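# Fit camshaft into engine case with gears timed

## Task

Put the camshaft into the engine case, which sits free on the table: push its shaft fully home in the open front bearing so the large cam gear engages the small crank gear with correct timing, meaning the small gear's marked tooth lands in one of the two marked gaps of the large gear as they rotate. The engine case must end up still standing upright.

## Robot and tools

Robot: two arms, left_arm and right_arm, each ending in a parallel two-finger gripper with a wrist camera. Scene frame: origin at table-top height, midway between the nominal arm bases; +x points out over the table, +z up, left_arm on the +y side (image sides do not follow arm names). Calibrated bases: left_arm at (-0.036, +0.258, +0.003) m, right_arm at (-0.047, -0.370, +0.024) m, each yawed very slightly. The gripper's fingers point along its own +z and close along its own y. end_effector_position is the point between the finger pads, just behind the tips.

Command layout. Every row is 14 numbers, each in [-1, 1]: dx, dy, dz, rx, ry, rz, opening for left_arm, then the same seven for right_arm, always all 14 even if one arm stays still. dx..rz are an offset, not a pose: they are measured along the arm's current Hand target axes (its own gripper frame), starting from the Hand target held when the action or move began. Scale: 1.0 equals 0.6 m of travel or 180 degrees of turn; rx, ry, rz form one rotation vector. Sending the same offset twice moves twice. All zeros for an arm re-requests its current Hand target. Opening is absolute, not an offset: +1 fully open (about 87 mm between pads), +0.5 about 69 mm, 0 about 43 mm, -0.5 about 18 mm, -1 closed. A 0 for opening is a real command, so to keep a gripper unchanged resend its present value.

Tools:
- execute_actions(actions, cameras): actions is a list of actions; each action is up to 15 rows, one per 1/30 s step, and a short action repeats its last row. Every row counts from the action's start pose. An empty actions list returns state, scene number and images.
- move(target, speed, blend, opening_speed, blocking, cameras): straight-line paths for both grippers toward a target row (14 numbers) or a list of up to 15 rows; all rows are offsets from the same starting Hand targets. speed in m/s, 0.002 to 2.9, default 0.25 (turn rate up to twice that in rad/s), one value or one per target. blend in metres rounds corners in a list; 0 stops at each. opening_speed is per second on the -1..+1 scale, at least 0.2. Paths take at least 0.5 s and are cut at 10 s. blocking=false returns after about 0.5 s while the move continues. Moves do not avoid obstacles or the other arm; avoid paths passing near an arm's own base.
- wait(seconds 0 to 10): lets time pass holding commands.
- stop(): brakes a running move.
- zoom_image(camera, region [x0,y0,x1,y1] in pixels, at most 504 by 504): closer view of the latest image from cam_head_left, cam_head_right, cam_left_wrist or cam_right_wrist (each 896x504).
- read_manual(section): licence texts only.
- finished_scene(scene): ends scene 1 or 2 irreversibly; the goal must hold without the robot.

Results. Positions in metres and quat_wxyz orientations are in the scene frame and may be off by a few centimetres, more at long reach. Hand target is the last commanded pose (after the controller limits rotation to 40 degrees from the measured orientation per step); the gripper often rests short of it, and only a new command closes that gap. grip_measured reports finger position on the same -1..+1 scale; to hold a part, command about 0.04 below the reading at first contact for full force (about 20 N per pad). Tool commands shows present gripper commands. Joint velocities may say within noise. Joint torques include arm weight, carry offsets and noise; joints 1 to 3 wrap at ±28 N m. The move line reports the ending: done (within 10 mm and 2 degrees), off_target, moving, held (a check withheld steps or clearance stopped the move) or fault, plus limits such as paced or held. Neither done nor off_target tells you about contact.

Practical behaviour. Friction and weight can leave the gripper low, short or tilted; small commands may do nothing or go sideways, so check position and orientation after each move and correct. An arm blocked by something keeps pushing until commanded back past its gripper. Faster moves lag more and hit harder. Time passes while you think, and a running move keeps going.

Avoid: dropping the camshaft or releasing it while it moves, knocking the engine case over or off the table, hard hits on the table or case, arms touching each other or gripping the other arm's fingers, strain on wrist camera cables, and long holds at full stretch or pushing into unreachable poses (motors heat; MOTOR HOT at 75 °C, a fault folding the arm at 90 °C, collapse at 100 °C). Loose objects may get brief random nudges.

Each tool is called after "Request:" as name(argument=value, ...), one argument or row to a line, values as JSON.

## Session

Request:
execute_actions(
  actions=[],
)

Request:
zoom_image(
  camera="cam_head_left",
  region=[280, 240, 560, 440],
)

Scene clock: 0.00 s.
left_arm: end_effector_position=(+0.3204, +0.2587, +0.0238) grip_measured=+0.983 end_effector_quat_wxyz=(+0.514, -0.072, +0.854, -0.026) | right_arm: end_effector_position=(+0.3368, -0.3941, +0.0649) grip_measured=+0.982 end_effector_quat_wxyz=(+0.550, +0.048, +0.833, -0.023)
Joint positions: left_arm=[0.05 1.513 0.343 0.68 -0.024 -0.147 0.991] | right_arm=[0 1.564 0.406 0.753 0.054 0.038 0.991]
Joint velocities: within noise
Joint torques (N m): no reading
Heat: left arm: 26 °C; right arm: 34 °C.
Hand target: left_arm +0.3242, +0.2587, +0.0292; +0.522, -0.072, +0.850, -0.026 | right_arm +0.3410, -0.3942, +0.0721; +0.560, +0.048, +0.827, -0.023
Tool commands: left_gripper/opening=+1.0 right_gripper/opening=+1.0

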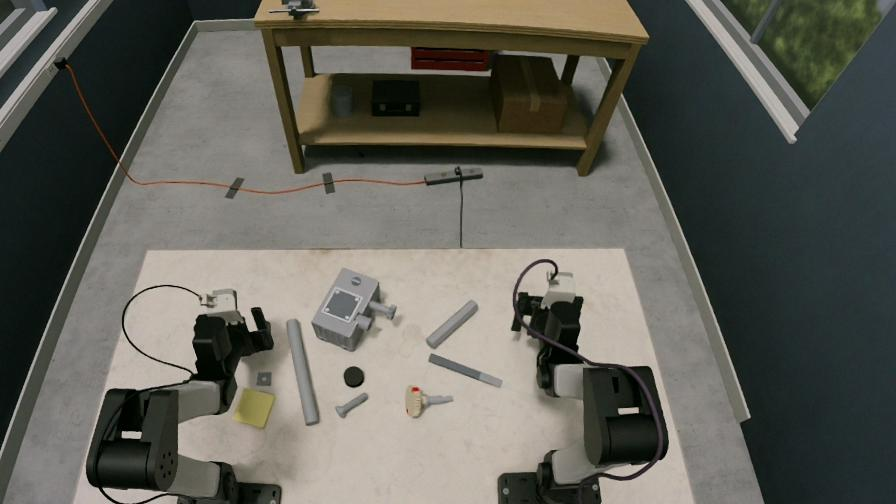

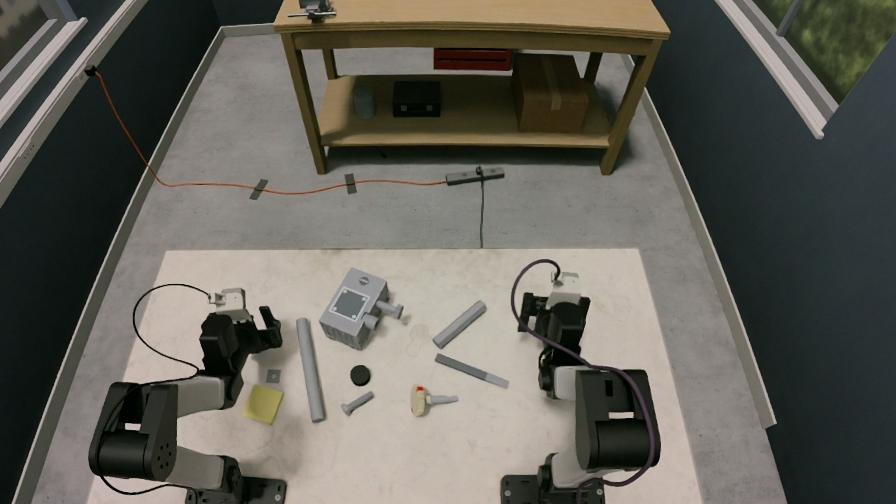

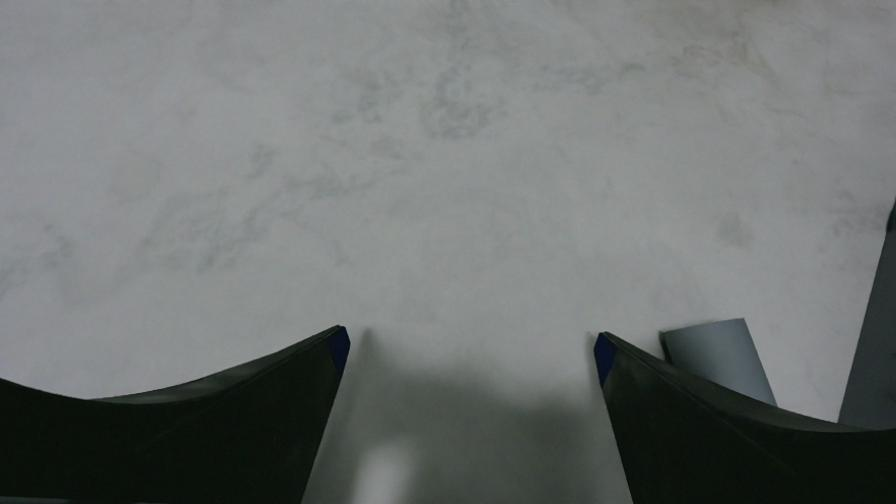

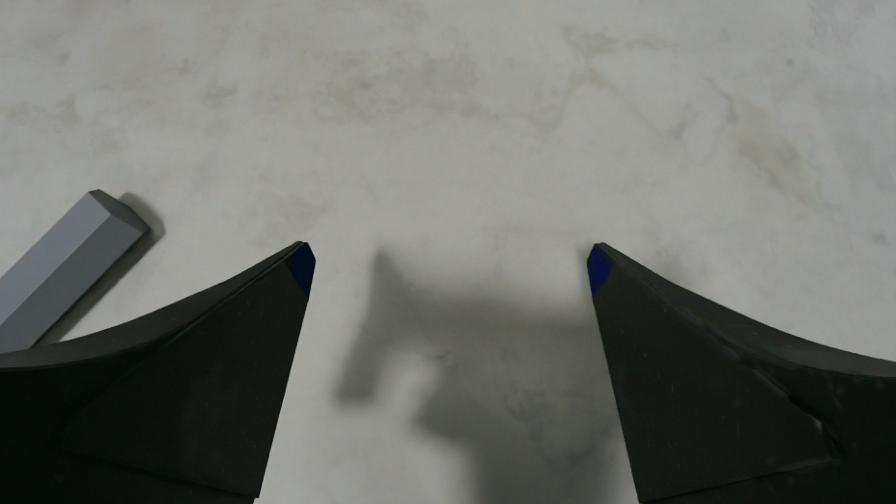

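Scaled by 1.800 from the camera's 896x504 image, which has a finer 1280x720 frame.

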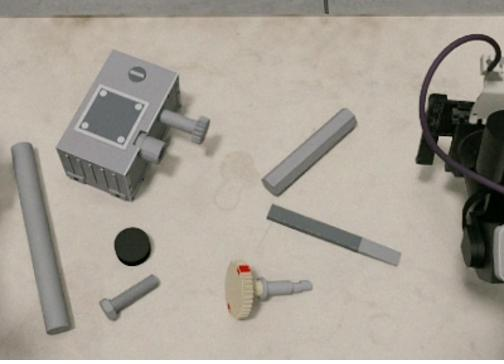

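Request:
move(
  target=[0,0,0,0,0,0,1,-0.0117,0.39,-0.2135,-0.24,0.0623,0.434,1],
  cameras=["cam_right_wrist","cam_head_left"],
)

Request:
zoom_image(
  camera="cam_right_wrist",
  region=[300, 100, 600, 330],
)

Scene clock: 52.77 s.
left_arm: end_effector_position=(+0.3204, +0.2587, +0.0238) grip_measured=+0.983 end_effector_quat_wxyz=(+0.514, -0.072, +0.854, -0.026) | right_arm: end_effector_position=(+0.2433, -0.1548, +0.0895) grip_measured=+0.982 end_effector_quat_wxyz=(+0.310, +0.385, +0.685, +0.535)
Joint positions: left_arm=[0.05 1.513 0.343 0.68 -0.024 -0.147 0.991] | right_arm=[0.557 1.765 0.138 1.39 -0.018 1.553 0.991]
Joint torques (N m): left_arm=[-0.43 -3.97 5 2.05 0.07 -0.01] | right_arm=[0.54 -3.03 2.85 4.29 0.23 0.12]
Heat: left arm: 29 °C; right arm: 34 °C.
Hand target: left_arm +0.3242, +0.2587, +0.0292; +0.522, -0.072, +0.850, -0.026 | right_arm +0.2498, -0.1502, +0.1300; +0.353, +0.354, +0.613, +0.612
Off the commanded pose: left_arm 0.007 m, 1 deg | right_arm 0.041 m, 14 deg.
joint sent to its limit (right arm) — joint 4 (wrist pitch), upper limit. The joint targets are off in orientation, not in position.
move: off_target (right_arm)
Images, in order (width x height): cam_head_left 896x504, cam_right_wrist 896x504.

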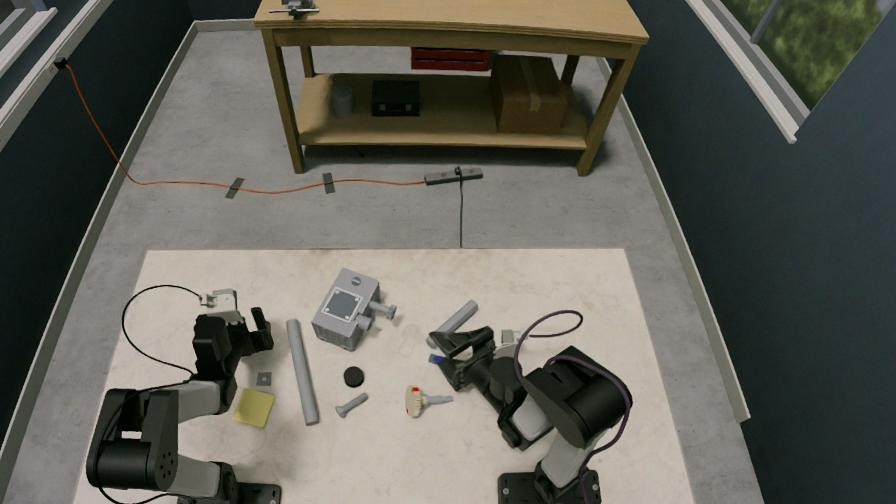

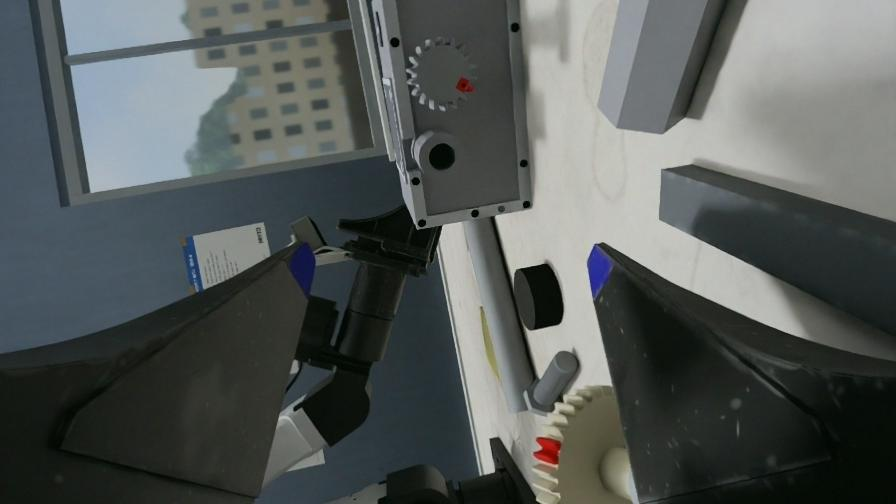

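Scaled by 1.680 from the camera's 896x504 image, which has a finer 1280x720 frame.

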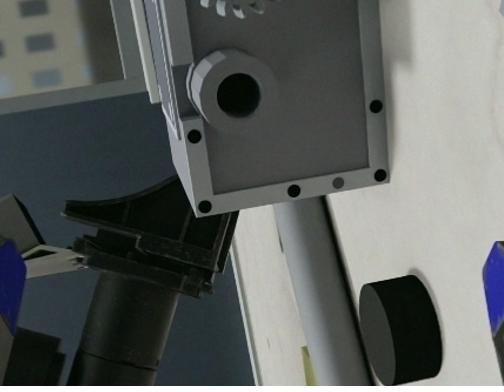

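Request:
zoom_image(
  camera="cam_right_wrist",
  region=[395, 25, 495, 125],
)

Request:
zoom_image(
  camera="cam_right_wrist",
  region=[500, 370, 660, 504],
)

Request:
zoom_image(
  camera="cam_head_left",
  region=[390, 370, 470, 430],
)

Request:
zoom_image(
  camera="cam_right_wrist",
  region=[360, 0, 560, 240],
)

Scaled by 5.040 from the camera's 896x504 image, which has a finer 1280x720 frame.

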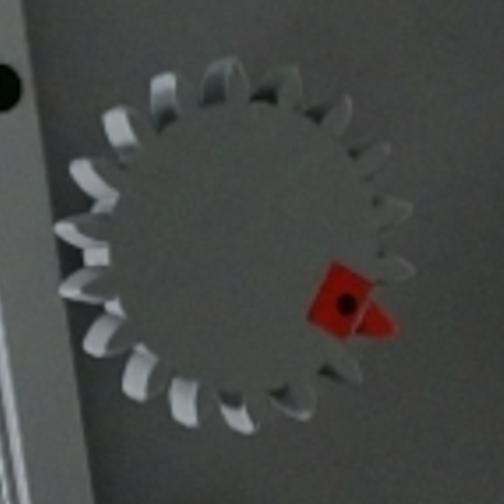

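Scaled by 3.150 from the camera's 896x504 image, which has a finer 1280x720 frame.

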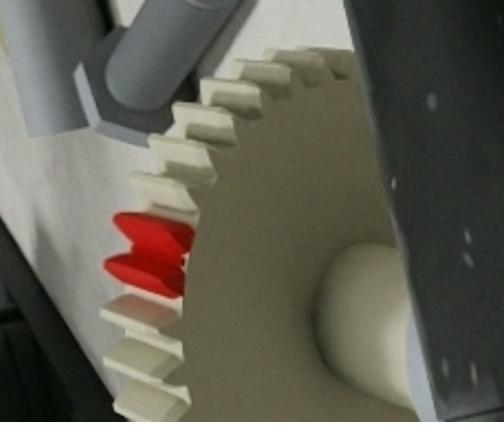

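Scaled by 6.300 from the camera's 896x504 image, which has a finer 1280x720 frame.

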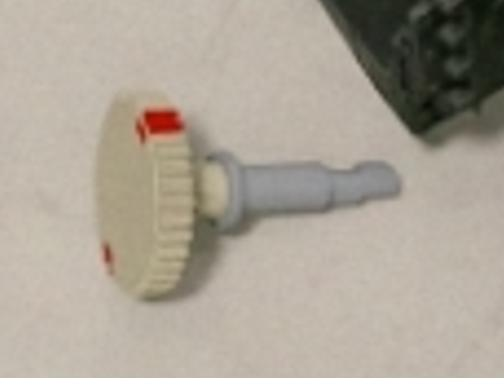

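Scaled by 2.100 from the camera's 896x504 image, which has a finer 1280x720 frame.

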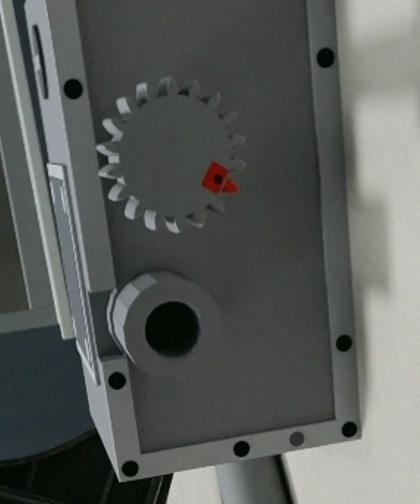

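Request:
move(
  target=[
    [-0.147,-0.02,-0.076,0,0,0,1,-0.37,0,-0.0595,0,0,0,1],
    [-0.053,-0.4658,-0.4025,0.182,0.326,0.365,0.2,-0.37,0,-0.0595,0,0,0,1],
  ],
  blend=[0.05,0],
  cameras=["all"],
)

Scene clock: 127.43 s.
left_arm: end_effector_position=(+0.1513, -0.0182, +0.1985) grip_measured=+0.200 end_effector_quat_wxyz=(+0.052, +0.526, +0.849, -0.018) | right_arm: end_effector_position=(+0.3230, -0.3544, +0.1077) grip_measured=+0.982 end_effector_quat_wxyz=(+0.299, +0.402, +0.624, +0.600)
Joint positions: left_arm=[-0.952 1.922 2.034 -1.572 -0.012 0.115 0.6] | right_arm=[-0.384 1.997 0.435 1.387 -0.955 1.538 0.991]
Joint torques (N m): left_arm=[-0.61 -5.96 6.42 0.54 0.2 0.06] | right_arm=[-0.81 -4.83 4.97 3.63 -0.03 0.1]
Heat: left arm: 30 °C; right arm: 45 °C.
Hand target: left_arm +0.1497, -0.0200, +0.2004; -0.001, +0.531, +0.848, -0.001 | right_arm +0.3300, -0.3602, +0.1300; +0.353, +0.353, +0.613, +0.612
Off the commanded pose: left_arm 0.003 m, 6 deg | right_arm 0.024 m, 9 deg.
joint sent to its limit (left arm) — joint 4 (wrist pitch), lower limit. The joint targets are off in orientation, not in position.
move: off_target (left_arm, right_arm); target 2's new opening was sent with left_arm's hand 0.003 m and 6 deg from that target

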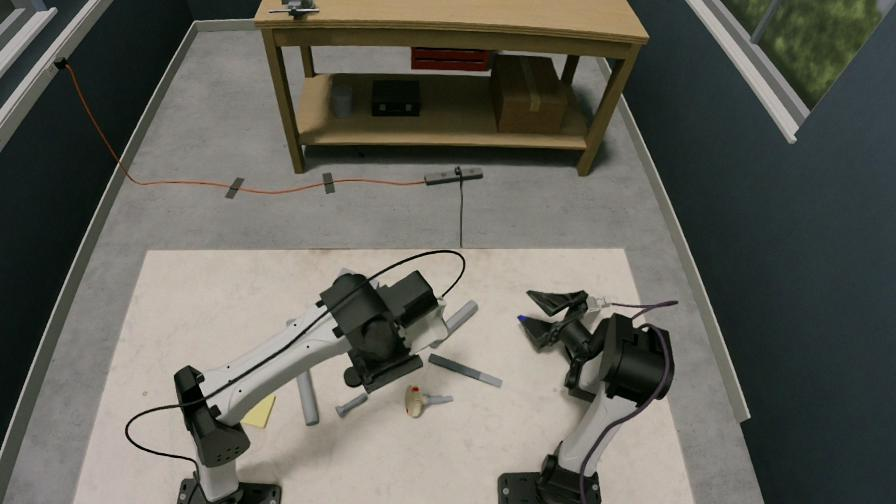

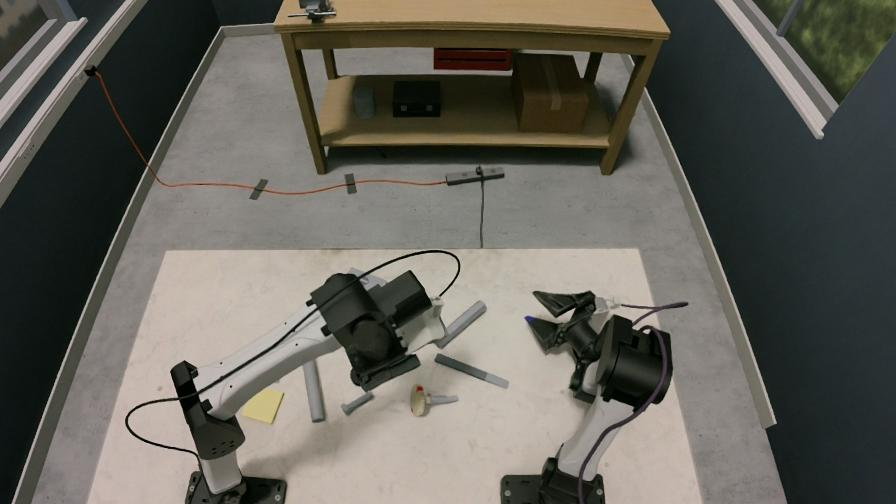

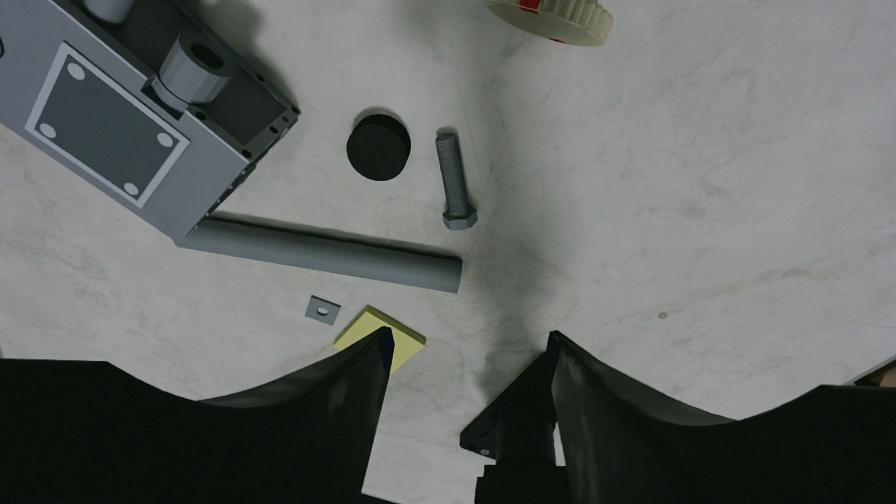

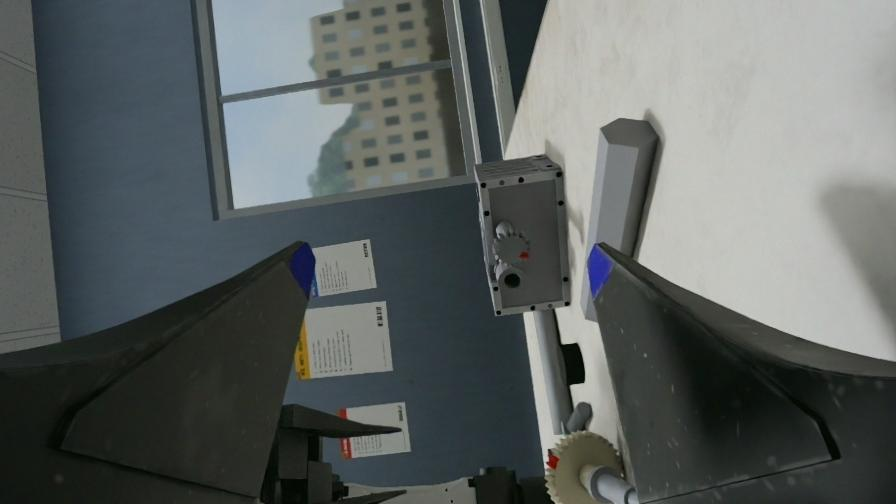

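Request:
move(
  target=[-0.1838,-0.0605,0.1007,0.0808,0.0895,0.5225,0.2,0,0,0,0,0,0,1],
  cameras=["all"],
  speed=0.2,
)

Scene clock: 152.27 s.
left_arm: end_effector_position=(+0.1655, -0.1331, +0.1389) grip_measured=+0.200 end_effector_quat_wxyz=(+0.008, +0.985, +0.171, +0.018) | right_arm: end_effector_position=(+0.3230, -0.3544, +0.1077) grip_measured=+0.982 end_effector_quat_wxyz=(+0.299, +0.402, +0.624, +0.600)
Joint positions: left_arm=[-1.159 2.259 2.286 -1.575 -0.032 1.596 0.6] | right_arm=[-0.384 1.997 0.435 1.387 -0.955 1.538 0.991]
Joint torques (N m): left_arm=[-0.98 -7.91 6.31 0.3 0.03 0.04] | right_arm=[-0.7 -4.81 5.04 3.63 -0.04 0.1]
Heat: left arm: 30 °C; right arm: 46 °C.
Hand target: left_arm +0.1651, -0.1351, +0.1400; -0.165, +0.970, +0.178, -0.030 | right_arm +0.3300, -0.3602, +0.1300; +0.353, +0.353, +0.613, +0.612
Off the commanded pose: left_arm 0.002 m, 21 deg | right_arm 0.024 m, 9 deg.
joint sent to its limit (left arm) — joint 4 (wrist pitch), lower limit. The joint targets are off in orientation, not in position.
move: off_target (left_arm, right_arm)

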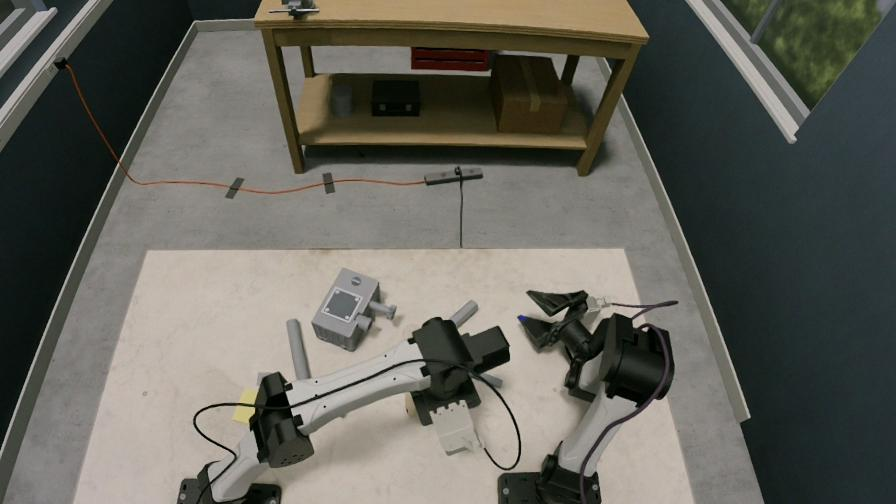

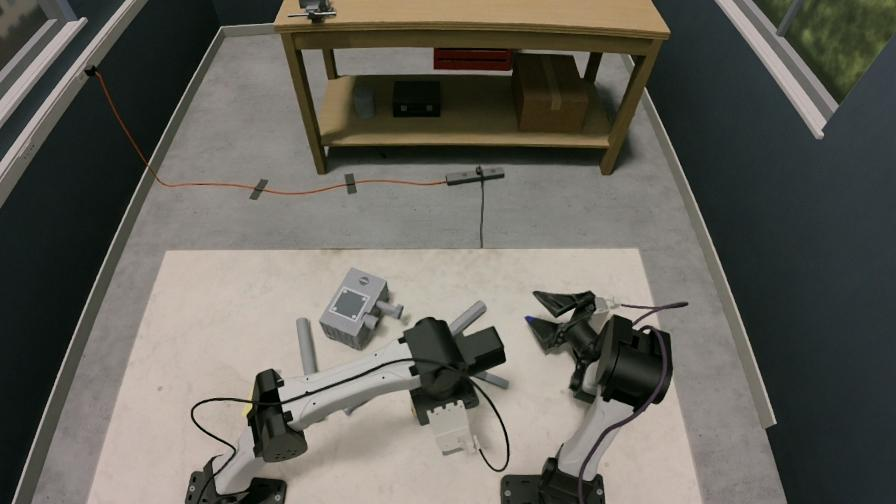

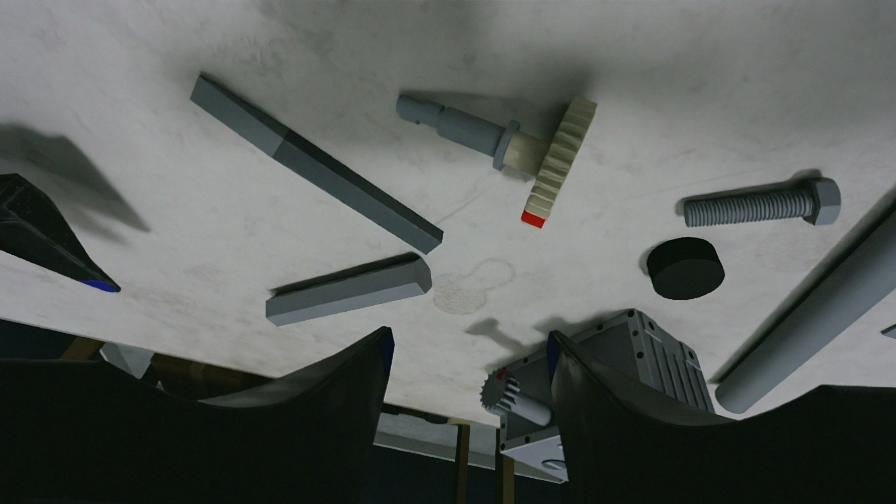

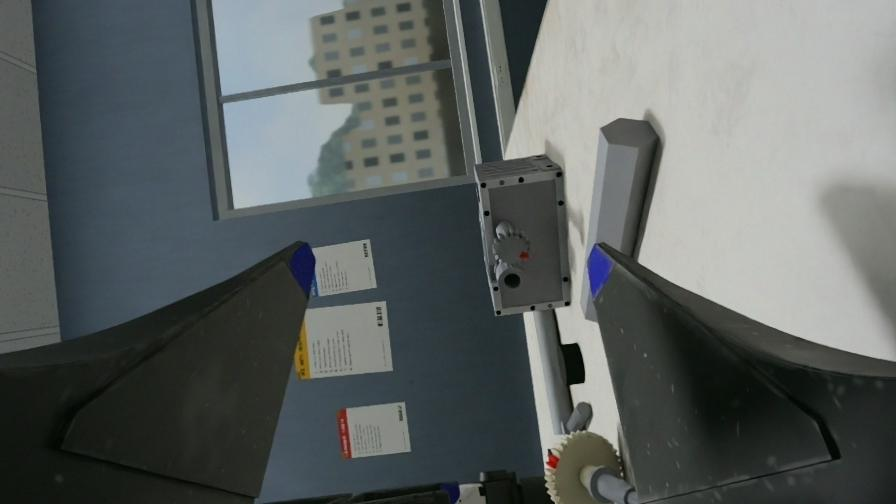

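Request:
move(
  target=[0.0053,-0.0348,0.0563,-0.107,0.0099,0.0593,0.2,0,0,0,0,0,0,1],
  cameras=["cam_left_wrist","cam_right_wrist"],
  speed=0.15,
)

Request:
zoom_image(
  camera="cam_right_wrist",
  region=[500, 400, 660, 504],
)

Scene clock: 195.37 s.
left_arm: end_effector_position=(+0.1557, -0.1016, +0.1035) grip_measured=+0.200 end_effector_quat_wxyz=(-0.025, +0.996, +0.089, +0.000) | right_arm: end_effector_position=(+0.3230, -0.3544, +0.1077) grip_measured=+0.982 end_effector_quat_wxyz=(+0.299, +0.402, +0.624, +0.600)
Joint positions: left_arm=[-1.144 2.116 1.919 -1.421 -0.014 1.776 0.6] | right_arm=[-0.384 1.997 0.435 1.387 -0.955 1.538 0.991]
Joint torques (N m): left_arm=[0.03 -10.67 4.46 0.47 0.28 0.08] | right_arm=[-0.79 -4.85 4.94 3.65 -0.03 0.11]
Heat: left arm: 30 °C; right arm: 48 °C.
Hand target: left_arm +0.1570, -0.1051, +0.1150; +0.000, +0.996, +0.088, +0.000 | right_arm +0.3300, -0.3602, +0.1300; +0.353, +0.353, +0.613, +0.612
Off the commanded pose: left_arm 0.012 m, 3 deg | right_arm 0.024 m, 9 deg.
move: off_target (left_arm, right_arm)
Images, in order (width x height): cam_left_wrist 896x504, cam_right_wrist 896x504.

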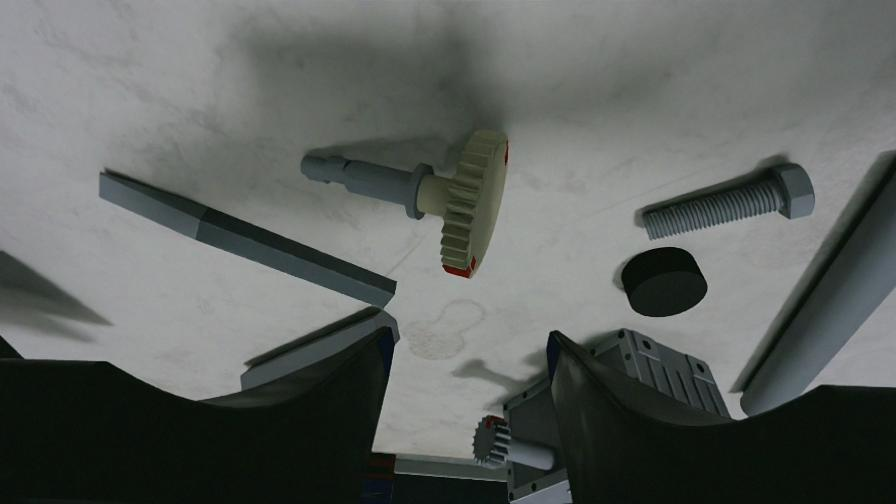

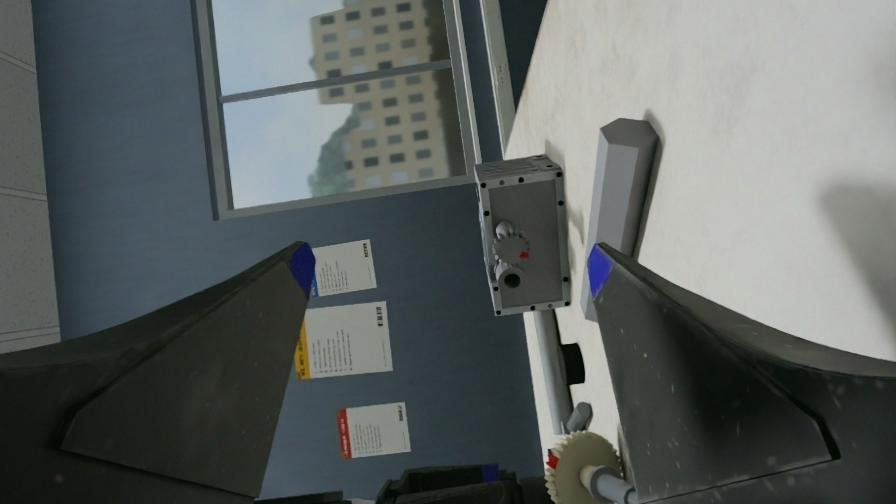

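Scaled by 3.150 from the camera's 896x504 image, which has a finer 1280x720 frame.

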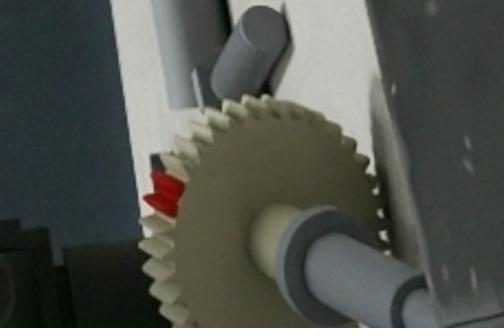

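Request:
move(
  target=[0,0.004,0.072,0,0,0,0.2,0,0,0,0,0,0,1],
  cameras=["cam_left_wrist"],
  speed=0.1,
)

Scene clock: 208.53 s.
left_arm: end_effector_position=(+0.1563, -0.1035, +0.0663) grip_measured=+0.200 end_effector_quat_wxyz=(-0.018, +0.996, +0.089, +0.002) | right_arm: end_effector_position=(+0.3230, -0.3544, +0.1077) grip_measured=+0.982 end_effector_quat_wxyz=(+0.299, +0.402, +0.624, +0.600)
Joint positions: left_arm=[-1.144 2.113 1.766 -1.256 -0.014 1.776 0.6] | right_arm=[-0.384 1.997 0.435 1.387 -0.955 1.538 0.991]
Joint torques (N m): left_arm=[-0.05 -9.51 4.45 0.51 0.27 0.05] | right_arm=[-0.77 -4.92 4.89 3.61 -0.02 0.11]
Heat: left arm: 30 °C; right arm: 49 °C.
Hand target: left_arm +0.1575, -0.1074, +0.0718; +0.000, +0.996, +0.088, +0.000 | right_arm +0.3300, -0.3602, +0.1300; +0.353, +0.353, +0.613, +0.612
Off the commanded pose: left_arm 0.007 m, 2 deg | right_arm 0.024 m, 9 deg.
move: off_target (right_arm)
Images, in order (width x height): cam_left_wrist 896x504.

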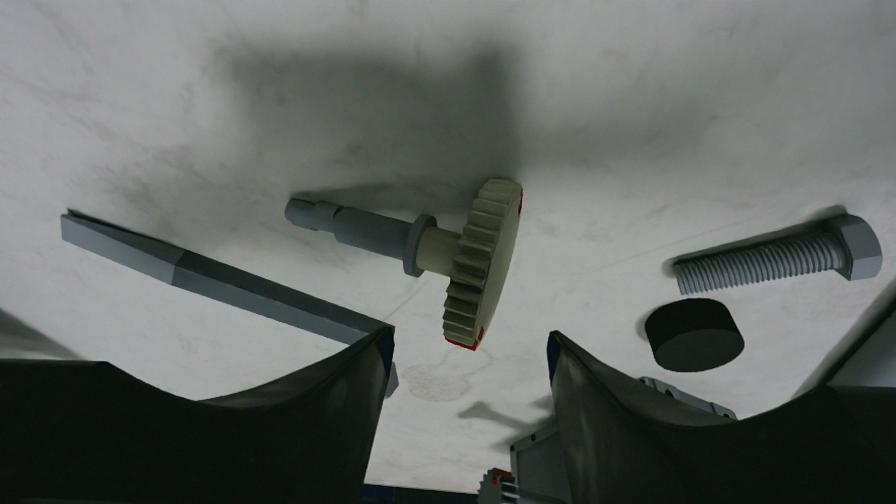

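Request:
move(
  target=[
    [0,0,0.015,0,0,0,0.2,0,0,0,0,0,0,1],
    [0,0,0.015,0,0,0,-0.74,0,0,0,0,0,0,1],
  ],
  cameras=["cam_left_wrist","cam_head_left"],
  speed=0.06,
  opening_speed=0.4,
)

Request:
zoom_image(
  camera="cam_left_wrist",
  region=[260, 140, 620, 400],
)

Scene clock: 221.60 s.
left_arm: end_effector_position=(+0.1568, -0.1049, +0.0588) grip_measured=-0.622 end_effector_quat_wxyz=(-0.013, +0.996, +0.089, +0.003) | right_arm: end_effector_position=(+0.3230, -0.3544, +0.1077) grip_measured=+0.982 end_effector_quat_wxyz=(+0.299, +0.402, +0.624, +0.600)
Joint positions: left_arm=[-1.144 2.113 1.736 -1.217 -0.013 1.776 0.189] | right_arm=[-0.384 1.997 0.435 1.387 -0.955 1.538 0.991]
Joint torques (N m): left_arm=[-0.06 -9.2 4.46 0.44 0.27 0.05] | right_arm=[-0.8 -4.86 5.01 3.62 -0.03 0.11]
Heat: left arm: 29 °C; right arm: 50 °C.
Hand target: left_arm +0.1575, -0.1075, +0.0629; +0.000, +0.996, +0.088, +0.000 | right_arm +0.3300, -0.3602, +0.1300; +0.353, +0.353, +0.613, +0.612
Off the commanded pose: left_arm 0.005 m, 1 deg | right_arm 0.024 m, 9 deg.
move: off_target (right_arm)
Images, in order (width x height): cam_head_left 896x504, cam_left_wrist 896x504.

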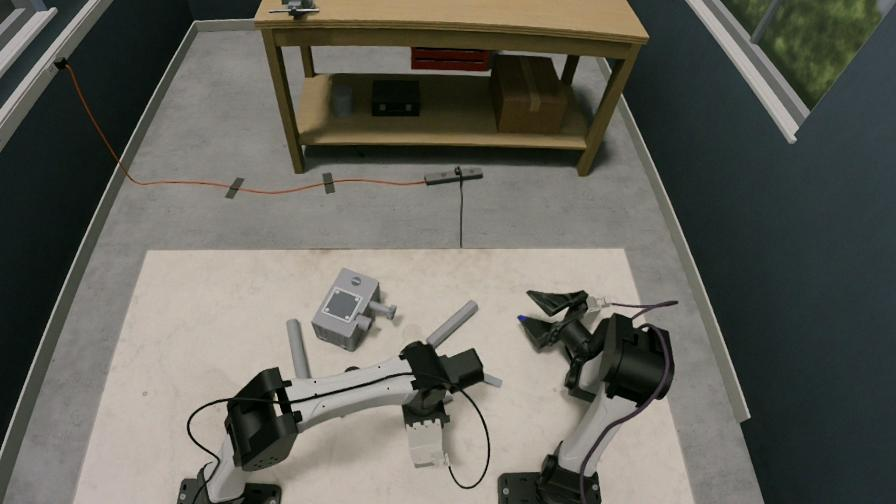

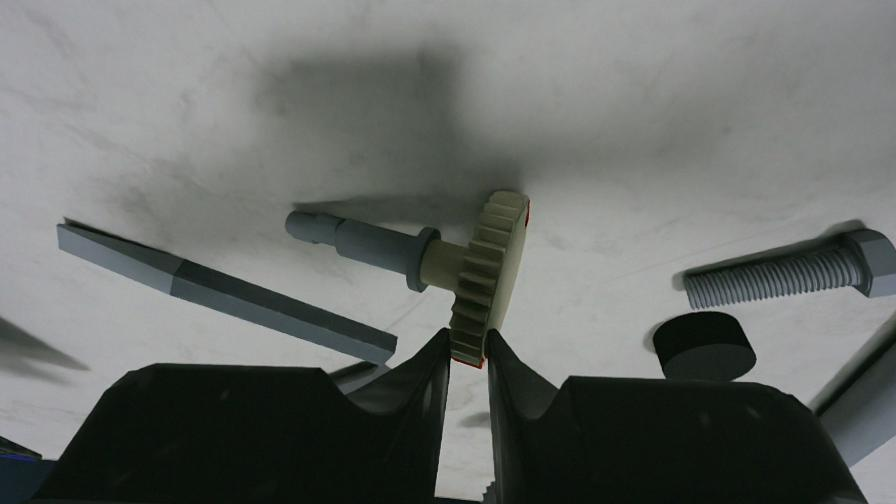

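Scaled by 1.400 from the camera's 896x504 image, which has a finer 1280x720 frame.

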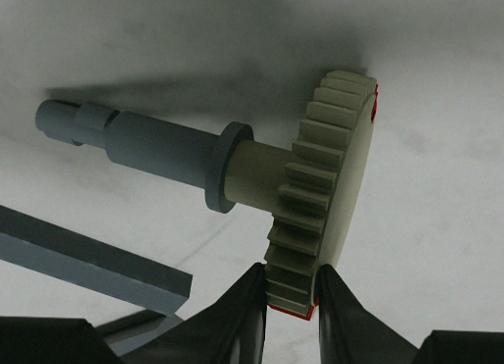

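Request:
move(
  target=[
    [0,0,0,0,0,0,-0.2,0,0,0,0,0,0,1],
    [0,0.004,-0.006,0.1,0,0,-0.2,0,0,0,0,0,0,1],
  ],
  cameras=["cam_left_wrist","cam_head_left"],
  speed=0.08,
)

Scene clock: 237.07 s.
left_arm: end_effector_position=(+0.1589, -0.1092, +0.0655) grip_measured=-0.200 end_effector_quat_wxyz=(-0.112, +0.990, +0.085, -0.003) | right_arm: end_effector_position=(+0.3230, -0.3544, +0.1077) grip_measured=+0.982 end_effector_quat_wxyz=(+0.299, +0.402, +0.624, +0.600)
Joint positions: left_arm=[-1.161 2.355 2.135 -1.569 -0.055 1.76 0.4] | right_arm=[-0.384 1.997 0.435 1.387 -0.955 1.538 0.991]
Joint torques (N m): left_arm=[-1.05 -8.21 6.22 -0.25 0.02 -0.06] | right_arm=[-0.75 -4.82 4.94 3.65 -0.03 0.08]
Heat: left arm: 29 °C; right arm: 50 °C.
Hand target: left_arm +0.1579, -0.1098, +0.0665; -0.156, +0.984, +0.087, -0.014 | right_arm +0.3300, -0.3602, +0.1300; +0.353, +0.353, +0.613, +0.612
Off the commanded pose: left_arm 0.002 m, 5 deg | right_arm 0.024 m, 9 deg.
joint sent to its limit (left arm) — joint 4 (wrist pitch), lower limit. The joint targets are off in orientation, not in position.
move: off_target (left_arm, right_arm)
Images, in order (width x height): cam_head_left 896x504, cam_left_wrist 896x504.

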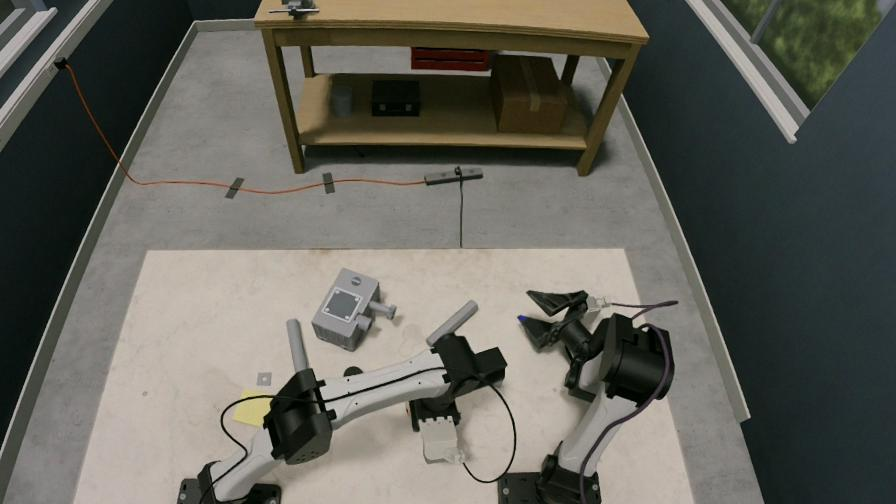

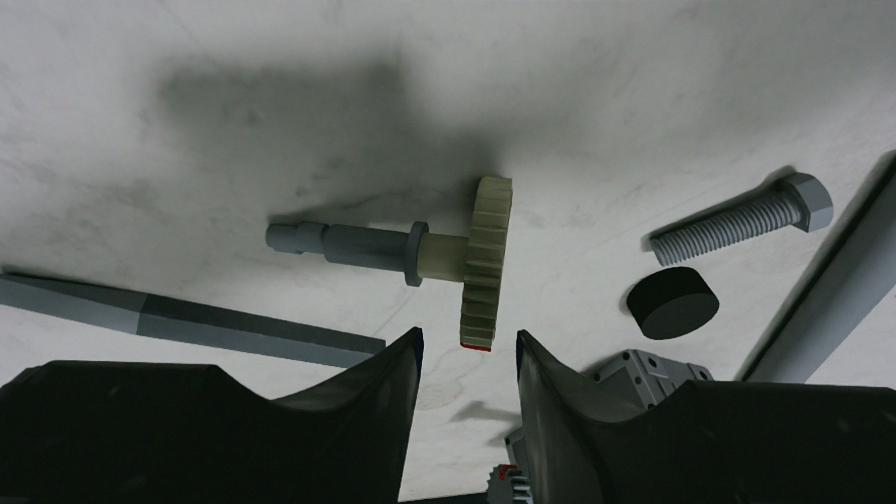

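Request:
move(
  target=[
    [0,-0.004,0,0.02,0,0,-0.2,0,0,0,0,0,0,1],
    [0,-0.004,0,0.02,0,0,-0.42,0,0,0,0,0,0,1],
    [0,-0.004,0.025,0.02,0,0,-0.42,0,0,0,0,0,0,1],
  ],
  cameras=["cam_left_wrist"],
  speed=0.06,
)

Scene clock: 246.23 s.
left_arm: end_effector_position=(+0.1592, -0.1080, +0.0567) grip_measured=-0.420 end_effector_quat_wxyz=(-0.126, +0.989, +0.082, +0.002) | right_arm: end_effector_position=(+0.3230, -0.3544, +0.1077) grip_measured=+0.982 end_effector_quat_wxyz=(+0.299, +0.402, +0.624, +0.600)
Joint positions: left_arm=[-1.167 2.38 2.135 -1.569 -0.073 1.757 0.29] | right_arm=[-0.384 1.997 0.435 1.387 -0.955 1.538 0.991]
Joint torques (N m): left_arm=[-0.73 -8.32 4.22 -0.3 0.04 -0.05] | right_arm=[-0.79 -4.83 4.98 3.64 -0.06 0.1]
Heat: left arm: 29 °C; right arm: 51 °C.
Hand target: left_arm +0.1568, -0.1029, +0.0529; -0.187, +0.978, +0.086, -0.016 | right_arm +0.3300, -0.3602, +0.1300; +0.353, +0.353, +0.613, +0.612
Off the commanded pose: left_arm 0.007 m, 7 deg | right_arm 0.024 m, 9 deg.
joint sent to its limit (left arm) — joint 4 (wrist pitch), lower limit. The joint targets are off in orientation, not in position.
move: off_target (left_arm, right_arm); target 2's new opening was sent with left_arm's hand 0.003 m and 9 deg from that target
Images, in order (width x height): cam_left_wrist 896x504.

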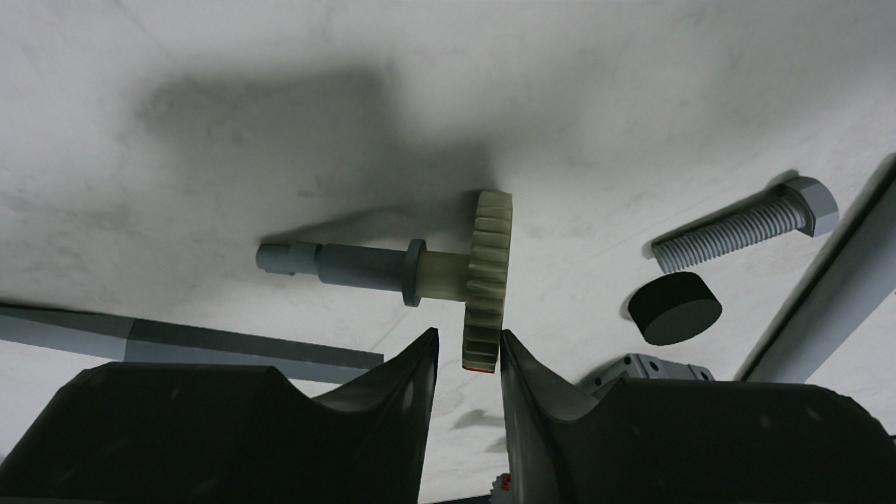

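Request:
move(
  target=[
    [0,-0.009,0,0,0,0,-0.42,0,0,0,0,0,0,1],
    [0,-0.009,0.013,0,0,0,-0.42,0,0,0,0,0,0,1],
  ],
  cameras=["cam_left_wrist"],
  speed=0.06,
)

Scene clock: 251.90 s.
left_arm: end_effector_position=(+0.1566, -0.1010, +0.0508) grip_measured=-0.420 end_effector_quat_wxyz=(-0.141, +0.987, +0.081, -0.002) | right_arm: end_effector_position=(+0.3230, -0.3544, +0.1077) grip_measured=+0.982 end_effector_quat_wxyz=(+0.299, +0.402, +0.624, +0.600)
Joint positions: left_arm=[-1.167 2.38 2.105 -1.57 -0.073 1.757 0.29] | right_arm=[-0.384 1.997 0.435 1.387 -0.955 1.538 0.991]
Joint torques (N m): left_arm=[-0.39 -8.42 4.16 -0.35 0.06 -0.04] | right_arm=[-0.76 -4.83 5 3.62 -0.02 0.11]
Heat: left arm: 29 °C; right arm: 51 °C.
Hand target: left_arm +0.1554, -0.0951, +0.0476; -0.187, +0.978, +0.086, -0.016 | right_arm +0.3300, -0.3602, +0.1300; +0.353, +0.353, +0.613, +0.612
Off the commanded pose: left_arm 0.007 m, 6 deg | right_arm 0.024 m, 9 deg.
joint sent to its limit (left arm) — joint 4 (wrist pitch), lower limit. The joint targets are off in orientation, not in position.
move: off_target (left_arm, right_arm)
Images, in order (width x height): cam_left_wrist 896x504.

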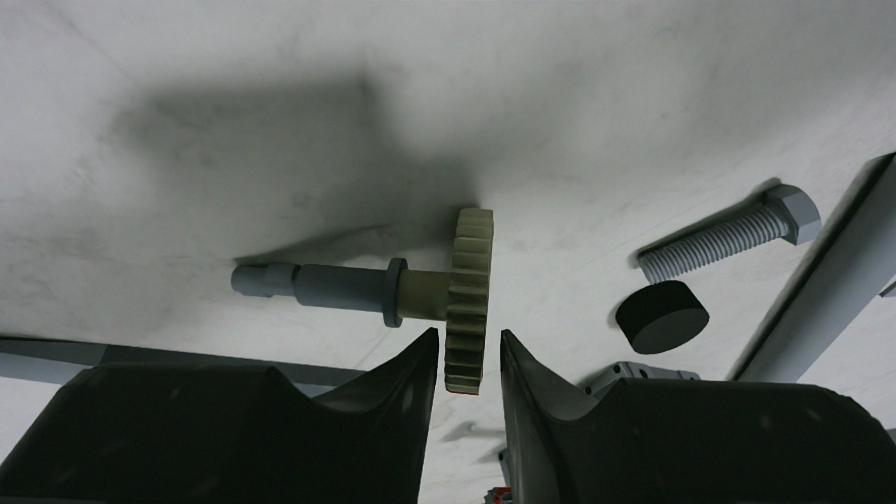

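Request:
move(
  target=[
    [0,0.0,0.006,0,0,0,-0.42,0,0,0,0,0,0,1],
    [0,0,0.006,0,0,0,-0.74,0,0,0,0,0,0,1],
  ],
  cameras=["cam_left_wrist"],
  speed=0.06,
  opening_speed=0.4,
)

Scene clock: 258.67 s.
left_arm: end_effector_position=(+0.1560, -0.0992, +0.0487) grip_measured=-0.650 end_effector_quat_wxyz=(-0.146, +0.986, +0.081, -0.003) | right_arm: end_effector_position=(+0.3230, -0.3544, +0.1077) grip_measured=+0.982 end_effector_quat_wxyz=(+0.299, +0.402, +0.624, +0.600)
Joint positions: left_arm=[-1.167 2.385 2.104 -1.575 -0.073 1.756 0.175] | right_arm=[-0.384 1.997 0.435 1.387 -0.955 1.538 0.991]
Joint torques (N m): left_arm=[-0.29 -8.31 3.96 -0.33 0.07 -0.04] | right_arm=[-0.65 -4.78 5.01 3.64 -0.02 0.09]
Heat: left arm: 30 °C; right arm: 51 °C.
Hand target: left_arm +0.1551, -0.0938, +0.0442; -0.187, +0.978, +0.086, -0.016 | right_arm +0.3300, -0.3602, +0.1300; +0.353, +0.353, +0.613, +0.612
Off the commanded pose: left_arm 0.007 m, 5 deg | right_arm 0.024 m, 9 deg.
joint sent to its limit (left arm) — joint 4 (wrist pitch), lower limit. The joint targets are off in orientation, not in position.
move: off_target (left_arm, right_arm); target 2's new opening was sent with left_arm's hand 0.008 m and 5 deg from that target
Images, in order (width x height): cam_left_wrist 896x504.

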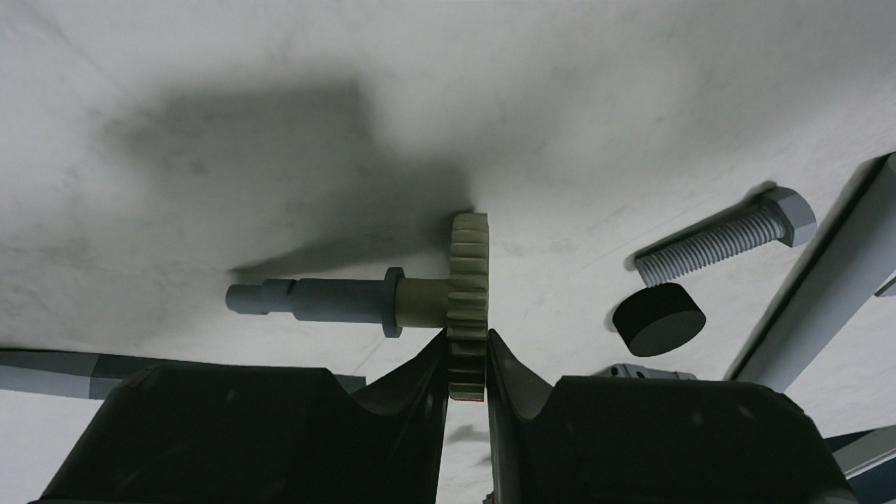

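Request:
move(
  target=[
    [0,-0.0307,-0.0773,0,0,0,-0.76,0,0,0,0,0,0,1],
    [0.0258,-0.0853,-0.209,-0.1022,-0.0788,-0.411,-0.76,0,0,0,0,0,0,1],
  ],
  cameras=["cam_left_wrist"],
  speed=0.2,
  blend=[0.02,0],
)

Scene clock: 280.23 s.
left_arm: end_effector_position=(+0.1668, -0.0925, +0.1562) grip_measured=-0.650 end_effector_quat_wxyz=(+0.040, +0.744, +0.667, -0.011) | right_arm: end_effector_position=(+0.3230, -0.3544, +0.1077) grip_measured=+0.982 end_effector_quat_wxyz=(+0.299, +0.402, +0.624, +0.600)
Joint positions: left_arm=[-1.058 2.22 2.308 -1.575 0.001 0.577 0.175] | right_arm=[-0.384 1.997 0.435 1.387 -0.955 1.538 0.991]
Joint torques (N m): left_arm=[0.1 -11.92 6.78 0.5 0.04 -0.09] | right_arm=[-0.83 -4.79 4.98 3.67 -0.04 0.11]
Heat: left arm: 32 °C; right arm: 52 °C.
Hand target: left_arm +0.1701, -0.0899, +0.1797; +0.000, +0.737, +0.676, +0.000 | right_arm +0.3300, -0.3602, +0.1300; +0.353, +0.353, +0.613, +0.612
Off the commanded pose: left_arm 0.024 m, 5 deg | right_arm 0.024 m, 9 deg.
joint sent to its limit (left arm) — joint 4 (wrist pitch), lower limit. The joint targets are off in orientation, not in position.
move: off_target (left_arm, right_arm)
Images, in order (width x height): cam_left_wrist 896x504.

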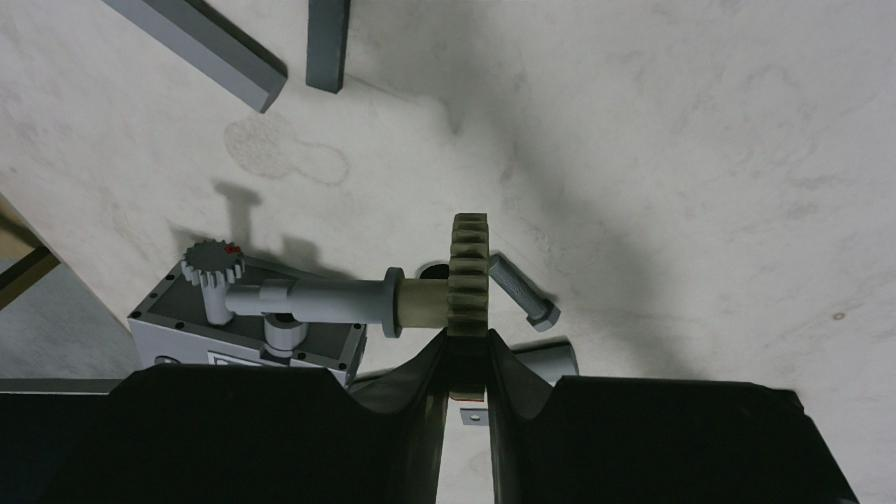

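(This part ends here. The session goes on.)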